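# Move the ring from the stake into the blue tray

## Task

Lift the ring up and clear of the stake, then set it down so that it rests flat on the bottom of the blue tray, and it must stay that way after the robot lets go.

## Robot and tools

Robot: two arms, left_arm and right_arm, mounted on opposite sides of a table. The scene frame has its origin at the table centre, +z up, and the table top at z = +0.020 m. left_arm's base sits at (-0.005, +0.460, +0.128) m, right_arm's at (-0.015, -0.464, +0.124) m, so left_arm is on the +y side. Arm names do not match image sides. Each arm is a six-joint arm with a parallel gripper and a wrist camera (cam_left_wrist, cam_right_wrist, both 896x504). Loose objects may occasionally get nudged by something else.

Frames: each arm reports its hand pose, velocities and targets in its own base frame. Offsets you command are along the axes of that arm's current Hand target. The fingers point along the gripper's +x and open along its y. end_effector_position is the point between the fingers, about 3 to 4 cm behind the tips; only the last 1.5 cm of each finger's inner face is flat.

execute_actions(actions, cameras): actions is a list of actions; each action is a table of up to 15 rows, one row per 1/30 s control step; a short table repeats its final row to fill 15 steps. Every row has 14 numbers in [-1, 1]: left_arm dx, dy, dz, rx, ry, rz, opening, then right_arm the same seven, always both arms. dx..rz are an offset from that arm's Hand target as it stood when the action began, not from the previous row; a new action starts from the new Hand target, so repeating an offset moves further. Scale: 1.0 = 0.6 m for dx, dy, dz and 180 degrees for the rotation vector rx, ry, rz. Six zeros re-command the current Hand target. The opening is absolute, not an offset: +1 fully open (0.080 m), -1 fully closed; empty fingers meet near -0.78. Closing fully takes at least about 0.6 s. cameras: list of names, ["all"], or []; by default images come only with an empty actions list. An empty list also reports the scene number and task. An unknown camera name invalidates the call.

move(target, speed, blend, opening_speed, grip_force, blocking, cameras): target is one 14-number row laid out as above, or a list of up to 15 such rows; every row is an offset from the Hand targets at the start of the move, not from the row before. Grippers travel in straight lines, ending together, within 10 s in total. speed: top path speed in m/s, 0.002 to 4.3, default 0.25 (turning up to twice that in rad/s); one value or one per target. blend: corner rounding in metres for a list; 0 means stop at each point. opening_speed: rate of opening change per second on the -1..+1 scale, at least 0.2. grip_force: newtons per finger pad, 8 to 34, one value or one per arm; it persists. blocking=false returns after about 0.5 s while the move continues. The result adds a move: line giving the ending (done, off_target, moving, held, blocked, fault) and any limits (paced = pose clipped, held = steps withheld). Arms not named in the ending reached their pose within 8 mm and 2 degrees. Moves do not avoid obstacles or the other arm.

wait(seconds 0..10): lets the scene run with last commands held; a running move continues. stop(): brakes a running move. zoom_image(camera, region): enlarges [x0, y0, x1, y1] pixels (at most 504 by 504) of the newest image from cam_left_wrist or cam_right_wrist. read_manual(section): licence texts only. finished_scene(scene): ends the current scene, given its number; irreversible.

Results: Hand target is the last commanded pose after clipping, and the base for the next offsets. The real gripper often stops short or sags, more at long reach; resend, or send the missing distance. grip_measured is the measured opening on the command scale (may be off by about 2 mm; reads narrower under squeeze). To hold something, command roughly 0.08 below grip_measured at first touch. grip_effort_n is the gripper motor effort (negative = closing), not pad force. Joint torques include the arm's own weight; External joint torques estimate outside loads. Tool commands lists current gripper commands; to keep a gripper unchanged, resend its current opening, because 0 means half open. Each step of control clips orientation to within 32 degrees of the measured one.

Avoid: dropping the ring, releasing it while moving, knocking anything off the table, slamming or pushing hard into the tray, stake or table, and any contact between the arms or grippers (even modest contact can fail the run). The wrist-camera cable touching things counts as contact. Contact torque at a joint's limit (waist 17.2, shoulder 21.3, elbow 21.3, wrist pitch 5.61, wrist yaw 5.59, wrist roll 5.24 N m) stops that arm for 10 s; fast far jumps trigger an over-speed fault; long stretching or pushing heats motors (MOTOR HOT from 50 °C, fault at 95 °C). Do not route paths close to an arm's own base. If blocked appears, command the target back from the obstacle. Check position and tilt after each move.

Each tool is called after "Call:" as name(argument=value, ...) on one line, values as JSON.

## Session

Call:
execute_actions(actions=[])

Scene clock: 0.00 s.
left_arm: end_effector_position=(+0.3537, -0.0803, +0.1256) grip_measured=+1.000 grip_effort_n=n/a end_effector_quat_wxyz=(+0.442, +0.611, +0.411, -0.513) | right_arm: end_effector_position=(+0.0115, -0.3654, +0.1549) grip_measured=+1.000 grip_effort_n=n/a end_effector_quat_wxyz=(-0.181, -0.586, -0.016, +0.790)
Joint positions: left_arm=[-0.257 1.819 1.508 -1.141 -0.081 1.592 0.08] | right_arm=[-1.422 1.725 1.47 -1.076 0.29 1.4 0.08]
Joint velocities: within noise
Joint torques (N m): no reading
External joint torques (N m): no reading
Motor temperatures (°C): left_arm=[29 31 31 31 32 31] | right_arm=[28 30 28 30 29 31]
Heat: left arm: hottest wrist yaw 32 °C (+0.0 °C/min); right arm: hottest wrist roll 31 °C (+0.0 °C/min).
Hand target: left_arm +0.3538, -0.0803, +0.1258; +0.442, +0.611, +0.410, -0.513 | right_arm +0.0115, -0.3659, +0.1565; -0.183, -0.585, -0.014, +0.790
Tool commands: left_gripper/opening=+1.0 right_gripper/opening=+1.0

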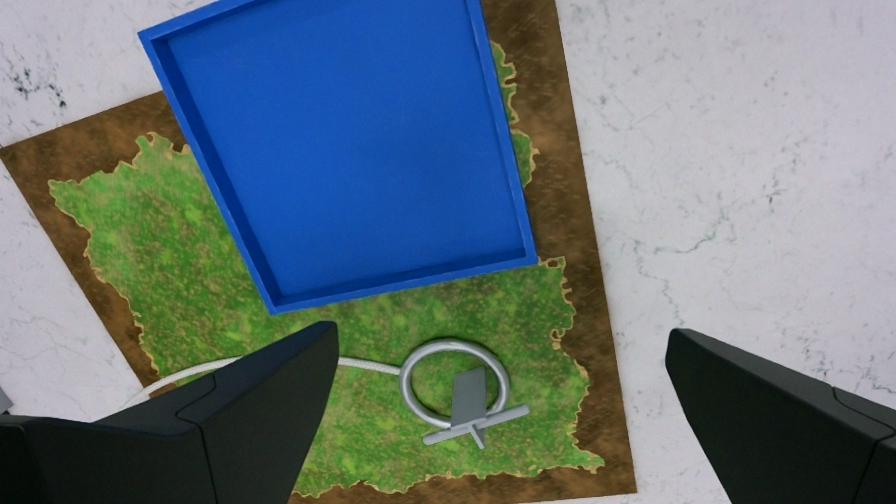

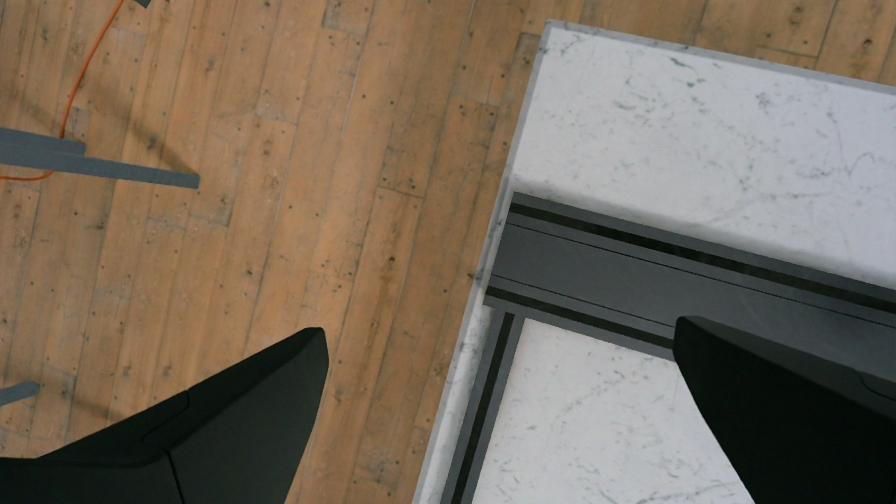

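Call:
move(target=[0.146,0.021,-0.38,-0.654,-0.064,-0.102,-0.25,0,0,0,0,0,0,1], speed=0.45, cameras=["cam_left_wrist"])

Scene clock: 48.97 s.
left_arm: end_effector_position=(+0.4372, +0.1400, +0.0644) grip_measured=-0.246 grip_effort_n=-20.2 end_effector_quat_wxyz=(+0.712, -0.162, +0.684, -0.017) | right_arm: end_effector_position=(+0.0115, -0.3654, +0.1549) grip_measured=+1.000 grip_effort_n=-0.7 end_effector_quat_wxyz=(-0.181, -0.586, -0.016, +0.790)
Joint positions: left_arm=[0.393 2.39 2.126 -1.342 0.254 0.191 0.024] | right_arm=[-1.422 1.725 1.47 -1.076 0.29 1.4 0.08]
Joint torques (N m): left_arm=[-0.07 -8.64 6.05 -0.04 0.35 -0.1] | right_arm=[0 -7.55 5.07 0.94 0.27 -0.02]
External joint torques (N m): left_arm=[-0.13 2.72 0.34 -0.34 0.19 -0.11] | right_arm=[0 -0.53 -0.81 0.27 0.06 -0.01]
Motor temperatures (°C): left_arm=[29 38 34 31 32 31] | right_arm=[28 38 32 30 29 31]
Heat: left arm: hottest shoulder 38 °C (+8.6 °C/min); right arm: hottest shoulder 38 °C (+9.8 °C/min).
Hand target: left_arm +0.4380, +0.1395, +0.0594; +0.707, -0.166, +0.687, -0.018 | right_arm +0.0115, -0.3659, +0.1565; -0.183, -0.585, -0.014, +0.790
Off the commanded pose: left_arm 0.005 m, 1 deg | right_arm 0.002 m, 0 deg.
move: done
Images, in order (width x height): cam_left_wrist 896x504.

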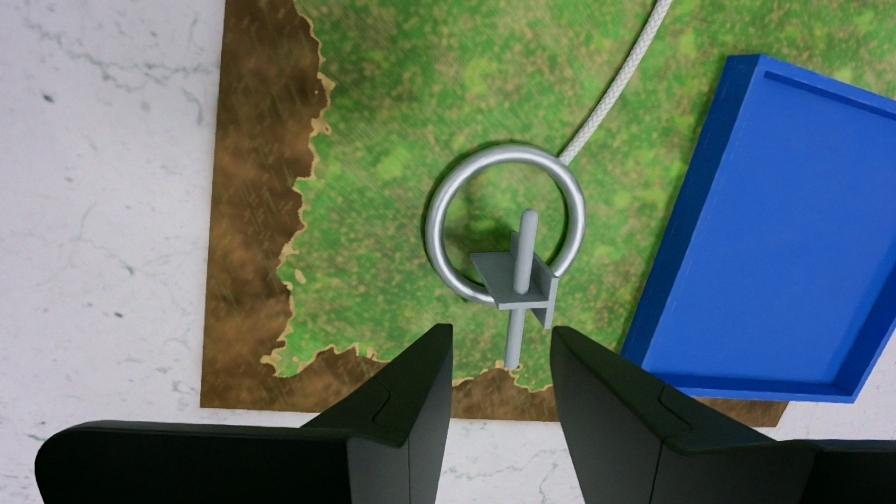

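Call:
move(target=[0.1625,0.034,-0.025,0,0,0,-0.25,0,0,0,0,0,0,1], speed=0.15, cameras=["cam_left_wrist"])

Scene clock: 83.17 s.
left_arm: end_effector_position=(+0.4263, +0.1333, -0.0342) grip_measured=-0.246 grip_effort_n=-20.2 end_effector_quat_wxyz=(+0.712, -0.162, +0.683, -0.017) | right_arm: end_effector_position=(+0.0115, -0.3654, +0.1549) grip_measured=+1.000 grip_effort_n=-0.7 end_effector_quat_wxyz=(-0.181, -0.586, -0.016, +0.790)
Joint positions: left_arm=[0.388 2.426 1.789 -0.966 0.255 0.184 0.024] | right_arm=[-1.422 1.725 1.47 -1.076 0.29 1.4 0.08]
Joint torques (N m): left_arm=[-0.16 -9 4.26 0.41 0.34 -0.12] | right_arm=[-0.03 -7.43 5.04 0.94 0.27 -0.02]
External joint torques (N m): left_arm=[-0.17 2.13 -1.02 0.13 0.18 -0.13] | right_arm=[0.01 -0.41 -0.86 0.27 0.06 -0.01]
Heat: left arm: hottest shoulder 42 °C (+6.1 °C/min); right arm: hottest shoulder 40 °C (+5.1 °C/min).
Hand target: left_arm +0.4246, +0.1308, -0.0401; +0.707, -0.166, +0.687, -0.018 | right_arm +0.0115, -0.3659, +0.1565; -0.183, -0.585, -0.014, +0.790
Off the commanded pose: left_arm 0.007 m, 1 deg | right_arm 0.002 m, 0 deg.
move: done
Images, in order (width x height): cam_left_wrist 896x504.

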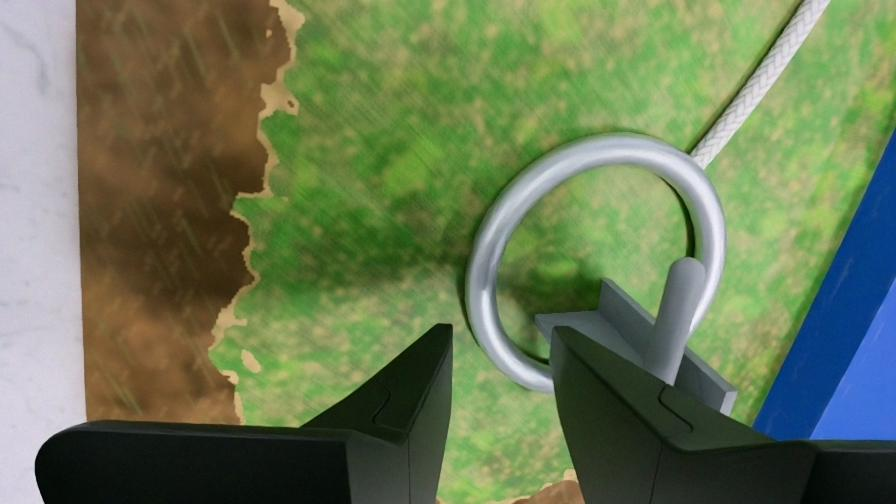

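Call:
move(target=[[0.001,-0.0025,0.0138,0,0,-0.039,-0.3,0,0,0,0,0,0,1],[0.049,0.0105,0.0138,0,0,-0.039,-0.3,0,0,0,0,0,0,1]], speed=0.07, cameras=["cam_left_wrist"])

Scene clock: 120.87 s.
left_arm: end_effector_position=(+0.4370, +0.1329, -0.0606) grip_measured=-0.296 grip_effort_n=-19.8 end_effector_quat_wxyz=(+0.712, -0.205, +0.669, -0.059) | right_arm: end_effector_position=(+0.0115, -0.3654, +0.1549) grip_measured=+1.000 grip_effort_n=-0.7 end_effector_quat_wxyz=(-0.181, -0.586, -0.016, +0.790)
Joint positions: left_arm=[0.416 2.537 1.86 -0.953 0.375 0.217 0.022] | right_arm=[-1.422 1.725 1.47 -1.076 0.29 1.4 0.08]
Joint torques (N m): left_arm=[-0.07 -8.44 3.98 0.35 0.36 0.16] | right_arm=[-0.01 -7.5 5.11 0.93 0.29 0]
External joint torques (N m): left_arm=[-0.07 3.1 -1.18 0.1 0.13 0.14] | right_arm=[-0.05 -0.37 -0.83 0.27 0.08 0.01]
Motor temperatures (°C): left_arm=[29 45 35 31 32 31] | right_arm=[28 41 33 30 29 31]
Heat: left arm: hottest shoulder 45 °C (+5.0 °C/min); right arm: hottest shoulder 41 °C (+2.0 °C/min).
Hand target: left_arm +0.4331, +0.1309, -0.0701; +0.705, -0.208, +0.675, -0.062 | right_arm +0.0115, -0.3659, +0.1565; -0.183, -0.585, -0.014, +0.790
Off the commanded pose: left_arm 0.010 m, 1 deg | right_arm 0.002 m, 0 deg.
move: off_target (left_arm)
Images, in order (width x height): cam_left_wrist 896x504.

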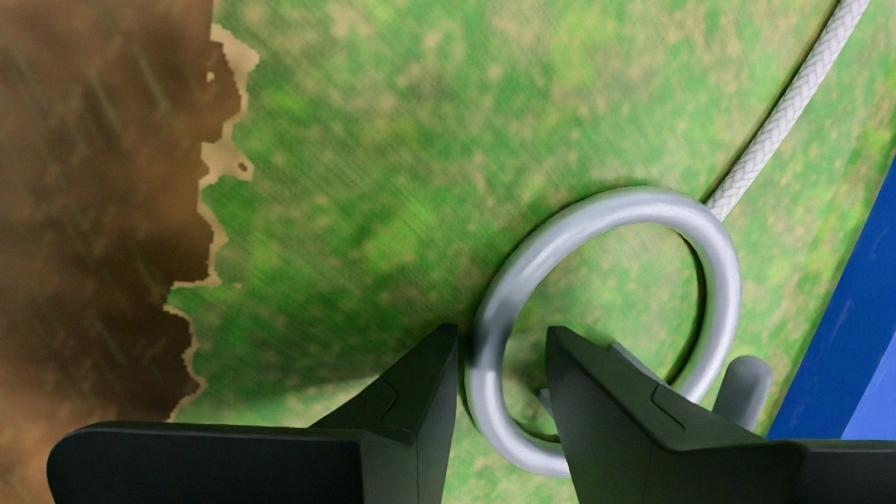

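Call:
move(target=[0.008,0.003,0,0,0,0,-0.3,0,0,0,0,0,0,1], speed=0.05)

Call:
move(target=[0,0,0,0,0,0,-0.85,0,0,0,0,0,0,1], opening_speed=0.5, cameras=["cam_left_wrist"])

Scene clock: 129.20 s.
left_arm: end_effector_position=(+0.4370, +0.1329, -0.0615) grip_measured=-0.296 grip_effort_n=-18.8 end_effector_quat_wxyz=(+0.712, -0.205, +0.669, -0.059) | right_arm: end_effector_position=(+0.0115, -0.3654, +0.1549) grip_measured=+1.000 grip_effort_n=-0.2 end_effector_quat_wxyz=(-0.181, -0.586, -0.016, +0.790)
Joint positions: left_arm=[0.417 2.538 1.858 -0.949 0.376 0.217 0.022] | right_arm=[-1.422 1.725 1.47 -1.076 0.29 1.4 0.08]
Joint torques (N m): left_arm=[-0.02 -7.56 3.63 1.05 0.32 0.15] | right_arm=[-0.02 -7.45 5.05 0.96 0.28 -0.01]
External joint torques (N m): left_arm=[-0.02 3.97 -1.53 0.8 0.08 0.13] | right_arm=[-0.02 -0.49 -0.79 0.31 0.07 0]
Heat: left arm: hottest shoulder 45 °C (+4.1 °C/min); right arm: hottest shoulder 41 °C (+2.0 °C/min).
Hand target: left_arm +0.4332, +0.1309, -0.0752; +0.705, -0.208, +0.675, -0.062 | right_arm +0.0115, -0.3659, +0.1565; -0.183, -0.585, -0.014, +0.790
Off the commanded pose: left_arm 0.014 m, 1 deg | right_arm 0.002 m, 0 deg.
move: off_target (left_arm)

Scene clock: 130.50 s.
left_arm: end_effector_position=(+0.4372, +0.1353, -0.0630) grip_measured=-0.616 grip_effort_n=-83.5 end_effector_quat_wxyz=(+0.714, -0.205, +0.667, -0.058) | right_arm: end_effector_position=(+0.0115, -0.3654, +0.1549) grip_measured=+1.000 grip_effort_n=-0.2 end_effector_quat_wxyz=(-0.181, -0.586, -0.016, +0.790)
Joint positions: left_arm=[0.421 2.541 1.857 -0.942 0.376 0.22 0.007] | right_arm=[-1.422 1.725 1.47 -1.076 0.29 1.4 0.08]
Joint torques (N m): left_arm=[-0.43 -7.92 3.77 0.54 0.32 0.04] | right_arm=[-0.01 -7.53 5.04 0.94 0.28 -0.01]
External joint torques (N m): left_arm=[-0.5 3.73 -1.46 0.26 0.09 0.02] | right_arm=[0.03 -0.56 -0.83 0.27 0.07 0]
Heat: left arm: hottest shoulder 45 °C (+4.0 °C/min); right arm: hottest shoulder 41 °C (+2.0 °C/min).
Hand target: left_arm +0.4332, +0.1308, -0.0752; +0.705, -0.208, +0.675, -0.062 | right_arm +0.0115, -0.3659, +0.1565; -0.183, -0.585, -0.014, +0.790
Off the commanded pose: left_arm 0.014 m, 2 deg | right_arm 0.002 m, 0 deg.
move: off_target (left_arm)
Images, in order (width x height): cam_left_wrist 896x504.

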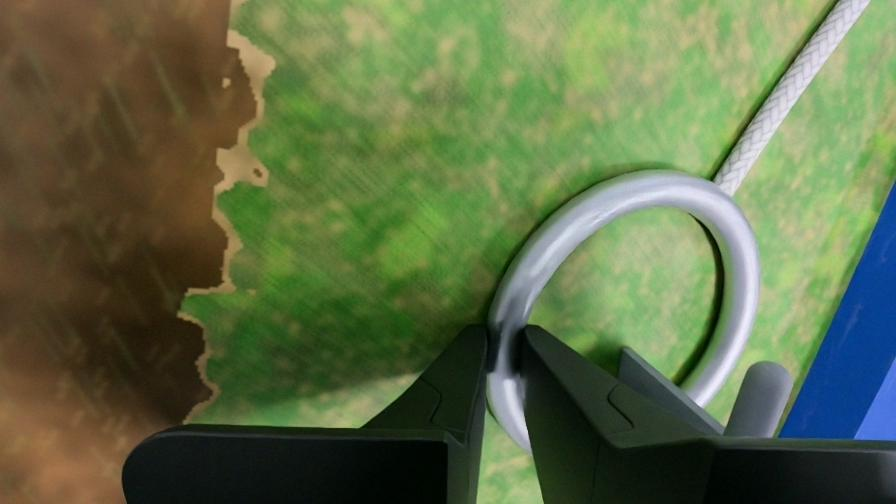

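Call:
move(target=[-0.047,-0.0035,0.01,0,0,0,-0.85,0,0,0,0,0,0,1], speed=0.06)

Call:
move(target=[-0.0525,-0.021,-0.031,0.0625,-0.1545,0,-0.85,0,0,0,0,0,0,1], speed=0.06, cameras=["cam_left_wrist"])

Scene clock: 159.30 s.
left_arm: end_effector_position=(+0.4356, +0.1384, -0.0477) grip_measured=-0.616 grip_effort_n=-83.5 end_effector_quat_wxyz=(+0.704, -0.208, +0.677, -0.061) | right_arm: end_effector_position=(+0.0115, -0.3654, +0.1549) grip_measured=+1.000 grip_effort_n=-0.7 end_effector_quat_wxyz=(-0.181, -0.586, -0.016, +0.790)
Joint positions: left_arm=[0.429 2.542 1.923 -1.041 0.376 0.233 0.007] | right_arm=[-1.422 1.725 1.47 -1.076 0.29 1.4 0.08]
Joint torques (N m): left_arm=[0.2 -9.89 5.94 -0.04 0.29 0.15] | right_arm=[0 -7.56 5.04 0.93 0.29 0]
External joint torques (N m): left_arm=[0.13 1.69 0.73 -0.23 0.06 0.13] | right_arm=[0.05 -0.51 -0.87 0.26 0.07 0.01]
Heat: left arm: hottest shoulder 42 °C (-1.0 °C/min); right arm: hottest shoulder 42 °C (+1.0 °C/min).
Hand target: left_arm +0.4372, +0.1405, -0.0483; +0.705, -0.208, +0.675, -0.062 | right_arm +0.0115, -0.3659, +0.1565; -0.183, -0.585, -0.014, +0.790
Off the commanded pose: left_arm 0.003 m, 0 deg | right_arm 0.002 m, 0 deg.
move: done

Scene clock: 164.10 s.
left_arm: end_effector_position=(+0.4161, +0.1356, -0.0236) grip_measured=-0.616 grip_effort_n=-83.5 end_effector_quat_wxyz=(+0.856, -0.151, +0.489, -0.073) | right_arm: end_effector_position=(+0.0115, -0.3654, +0.1549) grip_measured=+1.000 grip_effort_n=-0.7 end_effector_quat_wxyz=(-0.181, -0.586, -0.016, +0.790)
Joint positions: left_arm=[0.48 2.149 1.208 -0.247 0.498 0.265 0.007] | right_arm=[-1.422 1.725 1.47 -1.076 0.29 1.4 0.08]
Joint torques (N m): left_arm=[0.18 -10.96 4.34 1.31 0.71 0.12] | right_arm=[-0.01 -7.55 5.08 0.95 0.29 -0.01]
External joint torques (N m): left_arm=[0.23 -1.64 -0.75 0.39 0.41 0.1] | right_arm=[-0.01 -0.53 -0.8 0.29 0.08 0]
Heat: left arm: hottest shoulder 44 °C (+0.0 °C/min); right arm: hottest shoulder 42 °C (+1.0 °C/min).
Hand target: left_arm +0.4189, +0.1368, -0.0143; +0.863, -0.147, +0.477, -0.075 | right_arm +0.0115, -0.3659, +0.1565; -0.183, -0.585, -0.014, +0.790
Off the commanded pose: left_arm 0.010 m, 2 deg | right_arm 0.002 m, 0 deg.
move: off_target (left_arm)
Images, in order (width x height): cam_left_wrist 896x504.

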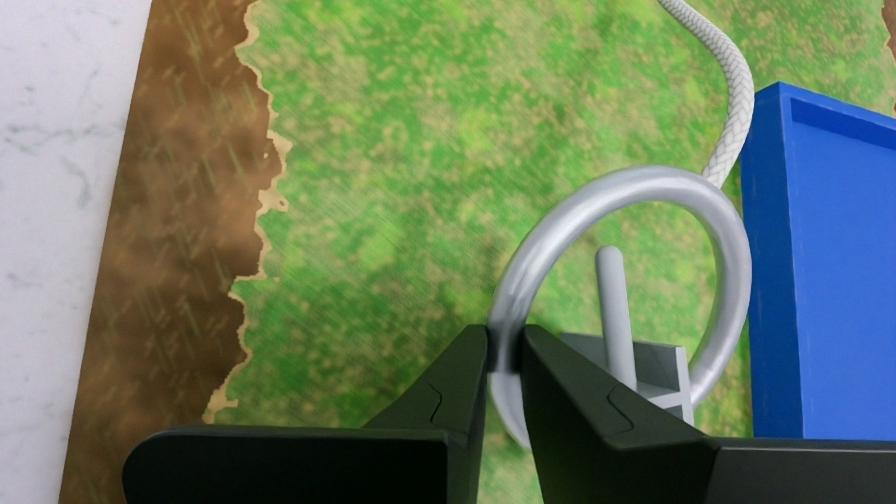

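Call:
move(target=[-0.0103,0.0142,0.0027,0,0,0,-0.85,0,0,0,0,0,0,1], speed=0.06, cameras=["cam_left_wrist"])

Scene clock: 179.60 s.
left_arm: end_effector_position=(+0.4114, +0.1436, -0.0224) grip_measured=-0.616 grip_effort_n=-83.5 end_effector_quat_wxyz=(+0.855, -0.153, +0.490, -0.073) | right_arm: end_effector_position=(+0.0115, -0.3654, +0.1549) grip_measured=+1.000 grip_effort_n=-0.2 end_effector_quat_wxyz=(-0.181, -0.586, -0.016, +0.790)
Joint positions: left_arm=[0.505 2.149 1.216 -0.272 0.508 0.291 0.007] | right_arm=[-1.422 1.725 1.47 -1.076 0.29 1.4 0.08]
Joint torques (N m): left_arm=[0.24 -10.6 5.95 0.83 0.68 0.14] | right_arm=[-0.02 -7.45 5.01 0.94 0.28 -0.02]
External joint torques (N m): left_arm=[0.17 -1.28 0.86 -0.07 0.39 0.12] | right_arm=[-0.03 -0.38 -0.89 0.28 0.07 -0.01]
Heat: left arm: hottest shoulder 48 °C (+3.0 °C/min); right arm: hottest shoulder 42 °C (+1.0 °C/min).
Hand target: left_arm +0.4169, +0.1469, -0.0114; +0.863, -0.147, +0.477, -0.075 | right_arm +0.0115, -0.3659, +0.1565; -0.183, -0.585, -0.014, +0.790
Off the commanded pose: left_arm 0.013 m, 2 deg | right_arm 0.002 m, 0 deg.
move: off_target (left_arm)
Images, in order (width x height): cam_left_wrist 896x504.

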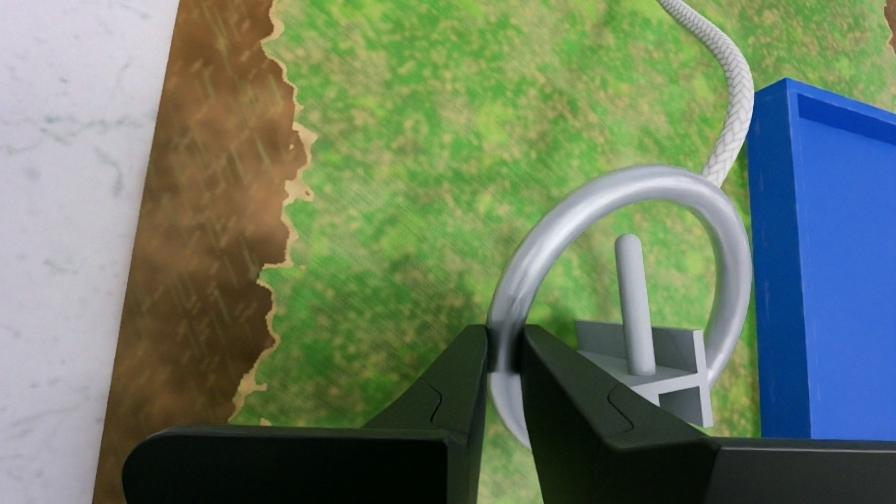

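Call:
move(target=[-0.0390,-0.0042,-0.054,0,0,0,-0.85,0,0,0,0,0,0,1], speed=0.05, cameras=["cam_left_wrist"])

Scene clock: 186.40 s.
left_arm: end_effector_position=(+0.3756, +0.1448, -0.0146) grip_measured=-0.616 grip_effort_n=-83.5 end_effector_quat_wxyz=(+0.858, -0.151, +0.486, -0.072) | right_arm: end_effector_position=(+0.0115, -0.3654, +0.1549) grip_measured=+1.000 grip_effort_n=-0.7 end_effector_quat_wxyz=(-0.181, -0.586, -0.016, +0.790)
Joint positions: left_arm=[0.557 2.04 1.072 -0.253 0.527 0.345 0.007] | right_arm=[-1.422 1.725 1.47 -1.076 0.29 1.4 0.08]
Joint torques (N m): left_arm=[0.07 -9.9 3.89 1.11 0.73 0.17] | right_arm=[0.01 -7.52 5.09 0.92 0.26 -0.03]
External joint torques (N m): left_arm=[0.11 -1.48 -1.06 0.24 0.42 0.15] | right_arm=[0 -0.47 -0.82 0.25 0.05 -0.02]
Heat: left arm: hottest shoulder 48 °C (+3.0 °C/min); right arm: hottest shoulder 42 °C (+1.0 °C/min).
Hand target: left_arm +0.3771, +0.1449, -0.0080; +0.863, -0.147, +0.477, -0.075 | right_arm +0.0115, -0.3659, +0.1565; -0.183, -0.585, -0.014, +0.790
Off the commanded pose: left_arm 0.007 m, 1 deg | right_arm 0.002 m, 0 deg.
move: done
Images, in order (width x height): cam_left_wrist 896x504.

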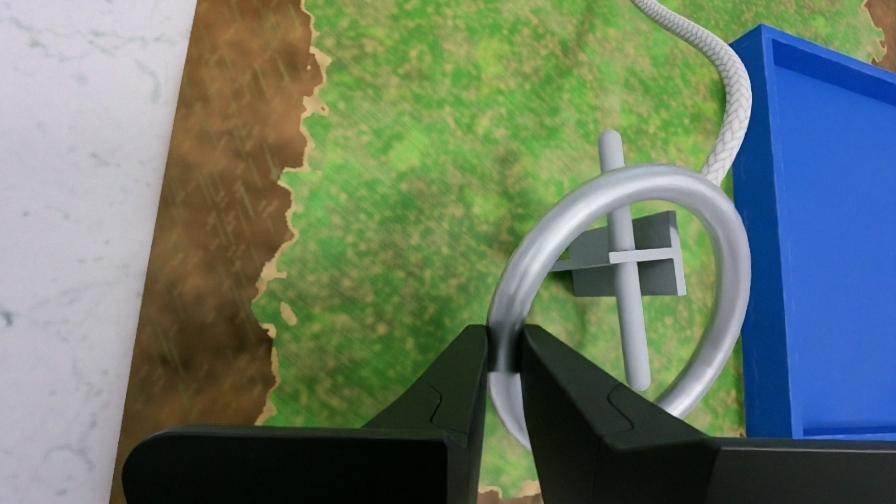

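Call:
move(target=[[-0.0107,-0.0028,-0.019,0,0,0,-0.85,0,0,0,0,0,0,1],[-0.131,-0.052,0.056,0,0,0,-0.85,0,0,0,0,0,0,1],[0.0228,-0.381,0.115,-0.097,0.141,0.01,-0.85,0,0,0,0,0,0,1],[0.143,-0.332,0.04,-0.097,0.141,0.01,-0.85,0,0,0,0,0,0,1]], speed=[0.06,0.15,0.2,0.15], blend=[0.005,0.02,0.02,0], cameras=["cam_left_wrist"])

Scene clock: 212.50 s.
left_arm: end_effector_position=(+0.4459, -0.0615, +0.0036) grip_measured=-0.616 grip_effort_n=-83.5 end_effector_quat_wxyz=(+0.709, -0.245, +0.660, -0.020) | right_arm: end_effector_position=(+0.0115, -0.3654, +0.1549) grip_measured=+1.000 grip_effort_n=-0.7 end_effector_quat_wxyz=(-0.181, -0.586, -0.016, +0.790)
Joint positions: left_arm=[-0.02 2.247 1.603 -0.783 0.357 -0.372 0.007] | right_arm=[-1.422 1.725 1.47 -1.076 0.29 1.4 0.08]
Joint torques (N m): left_arm=[0.06 -8.91 4.7 0.76 0.39 -0.11] | right_arm=[0.02 -7.5 5.05 0.95 0.29 0]
External joint torques (N m): left_arm=[0.07 1.49 -0.84 0.19 0.19 -0.13] | right_arm=[0.07 -0.4 -0.87 0.3 0.07 0]
Heat: left arm: hottest shoulder 48 °C (+6.1 °C/min); right arm: hottest shoulder 43 °C (+1.0 °C/min).
Hand target: left_arm +0.4453, -0.0622, +0.0002; +0.707, -0.248, +0.662, -0.019 | right_arm +0.0115, -0.3659, +0.1565; -0.183, -0.585, -0.014, +0.790
Off the commanded pose: left_arm 0.004 m, 1 deg | right_arm 0.002 m, 0 deg.
move: done
Images, in order (width x height): cam_left_wrist 896x504.

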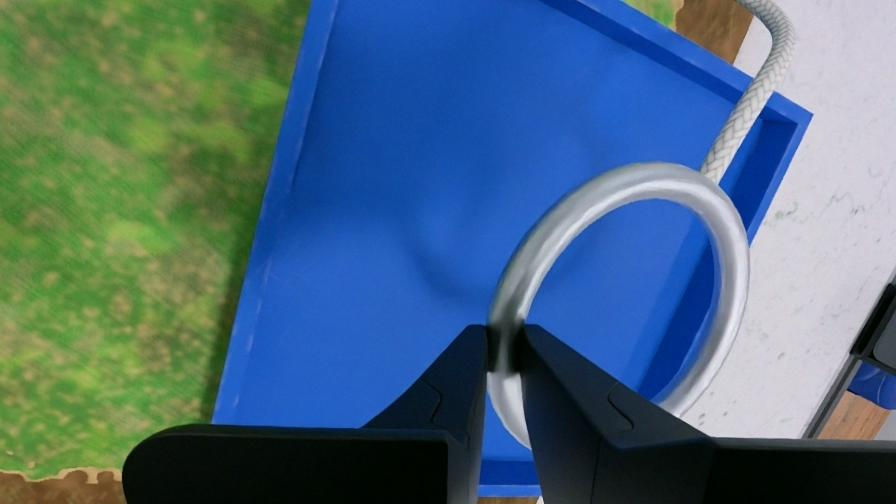

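Call:
move(target=[[0.088,0.0355,0,0,0,0,-0.85,0,0,0,0,0,0,1],[0.102,0.041,0,0,0,0,-0.85,0,0,0,0,0,0,1]], speed=[0.1,0.04], blend=[0.005,0], cameras=["cam_left_wrist"])

Scene clock: 219.67 s.
left_arm: end_effector_position=(+0.4485, -0.0620, -0.0562) grip_measured=-0.616 grip_effort_n=-83.5 end_effector_quat_wxyz=(+0.713, -0.246, +0.657, -0.022) | right_arm: end_effector_position=(+0.0115, -0.3654, +0.1549) grip_measured=+1.000 grip_effort_n=-0.2 end_effector_quat_wxyz=(-0.181, -0.586, -0.016, +0.790)
Joint positions: left_arm=[-0.02 2.36 1.534 -0.59 0.36 -0.372 0.007] | right_arm=[-1.422 1.725 1.47 -1.076 0.29 1.4 0.08]
Joint torques (N m): left_arm=[-0.06 -7.5 3.95 1.1 0.28 -0.13] | right_arm=[0.03 -7.52 5.07 0.93 0.28 -0.02]
External joint torques (N m): left_arm=[-0.15 3.1 -1.15 0.51 0.09 -0.15] | right_arm=[0.07 -0.47 -0.84 0.26 0.07 -0.01]
Heat: left arm: hottest shoulder 48 °C (+5.0 °C/min); right arm: hottest shoulder 43 °C (+1.0 °C/min).
Hand target: left_arm +0.4453, -0.0625, -0.0658; +0.707, -0.248, +0.662, -0.019 | right_arm +0.0115, -0.3659, +0.1565; -0.183, -0.585, -0.014, +0.790
Off the commanded pose: left_arm 0.010 m, 1 deg | right_arm 0.002 m, 0 deg.
move: off_target (left_arm); blend cut to 0.0045 m at target 1
Images, in order (width x height): cam_left_wrist 896x504.

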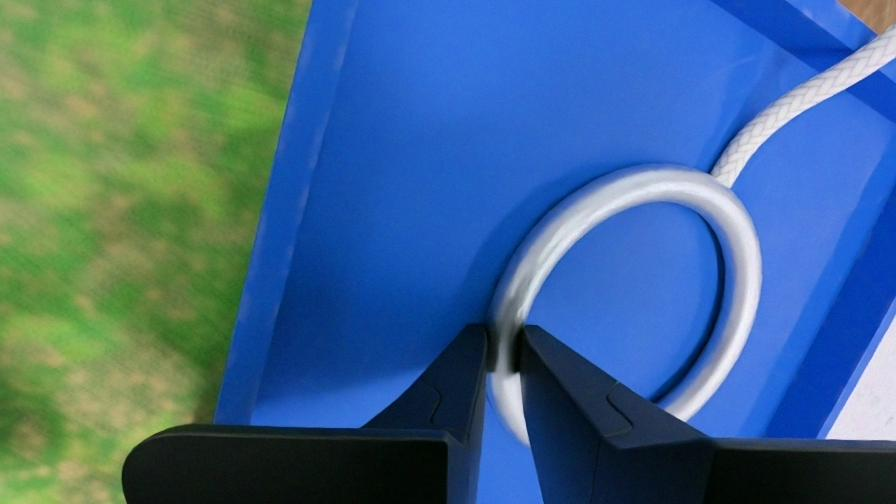

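In contact. Release and retract.

Call:
move(target=[0,0,0,0,0,0,-0.25,0,0,0,0,0,0,1], opening_speed=0.4)

Call:
move(target=[[-0.05,-0.005,0,0,0,0,-0.25,0,0,0,0,0,0,1],[-0.17,-0.045,0,0,0,0,-0.25,0,0,0,0,0,0,1]], speed=0.12, blend=0.01, cameras=["cam_left_wrist"])

Scene clock: 227.67 s.
left_arm: end_effector_position=(+0.4494, -0.0658, -0.0557) grip_measured=-0.256 grip_effort_n=21.2 end_effector_quat_wxyz=(+0.713, -0.248, +0.655, -0.029) | right_arm: end_effector_position=(+0.0115, -0.3654, +0.1549) grip_measured=+1.000 grip_effort_n=-0.7 end_effector_quat_wxyz=(-0.181, -0.586, -0.016, +0.790)
Joint positions: left_arm=[-0.025 2.361 1.533 -0.582 0.372 -0.373 0.023] | right_arm=[-1.422 1.725 1.47 -1.076 0.29 1.4 0.08]
Joint torques (N m): left_arm=[0.28 -7.59 4.01 0.6 -0.15 -0.1] | right_arm=[0 -7.51 5.05 0.94 0.28 -0.01]
External joint torques (N m): left_arm=[0.27 3.04 -1.13 0 -0.35 -0.11] | right_arm=[0 -0.54 -0.8 0.28 0.07 0]
Heat: left arm: hottest shoulder 47 °C (+2.0 °C/min); right arm: hottest shoulder 43 °C (+1.0 °C/min).
Hand target: left_arm +0.4452, -0.0624, -0.0659; +0.707, -0.248, +0.663, -0.019 | right_arm +0.0115, -0.3659, +0.1565; -0.183, -0.585, -0.014, +0.790
Off the commanded pose: left_arm 0.011 m, 2 deg | right_arm 0.002 m, 0 deg.
move: off_target (left_arm)

Scene clock: 229.07 s.
left_arm: end_effector_position=(+0.4390, -0.0510, +0.0333) grip_measured=-0.254 grip_effort_n=17.4 end_effector_quat_wxyz=(+0.701, -0.250, +0.667, -0.018) | right_arm: end_effector_position=(+0.0115, -0.3654, +0.1549) grip_measured=+1.000 grip_effort_n=-0.7 end_effector_quat_wxyz=(-0.181, -0.586, -0.016, +0.790)
Joint positions: left_arm=[0.007 2.197 1.646 -0.905 0.367 -0.35 0.024] | right_arm=[-1.422 1.725 1.47 -1.076 0.29 1.4 0.08]
Joint torques (N m): left_arm=[0.14 -10.61 5.88 0.22 0.14 0.17] | right_arm=[-0.05 -7.59 5.02 0.94 0.28 -0.02]
External joint torques (N m): left_arm=[0.15 -0.26 0.1 -0.33 -0.07 0.15] | right_arm=[-0.05 -0.57 -0.86 0.27 0.07 -0.01]
Heat: left arm: hottest shoulder 47 °C (+1.0 °C/min); right arm: hottest shoulder 43 °C (+1.0 °C/min).
Hand target: left_arm +0.4411, -0.0498, +0.0389; +0.707, -0.248, +0.662, -0.019 | right_arm +0.0115, -0.3659, +0.1565; -0.183, -0.585, -0.014, +0.790
Off the commanded pose: left_arm 0.006 m, 1 deg | right_arm 0.002 m, 0 deg.
move: done
Images, in order (width x height): cam_left_wrist 896x504.

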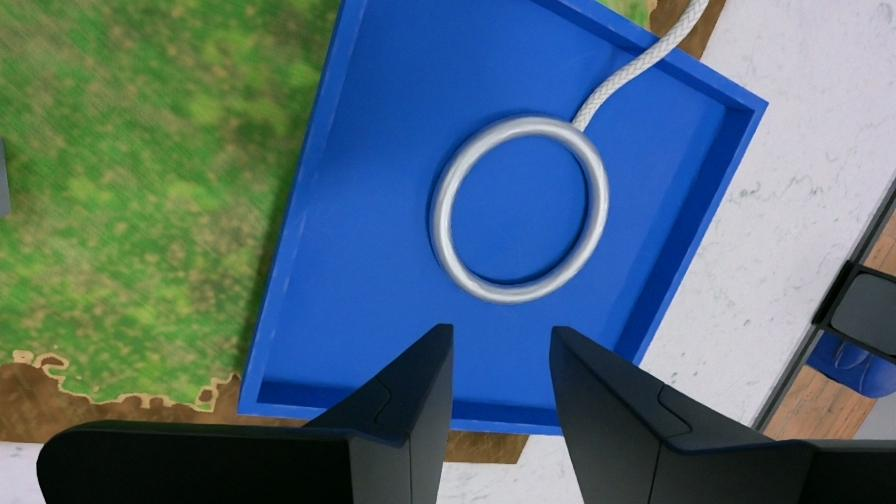

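Call:
finished_scene(scene=3)

The scene is finished: the task was done.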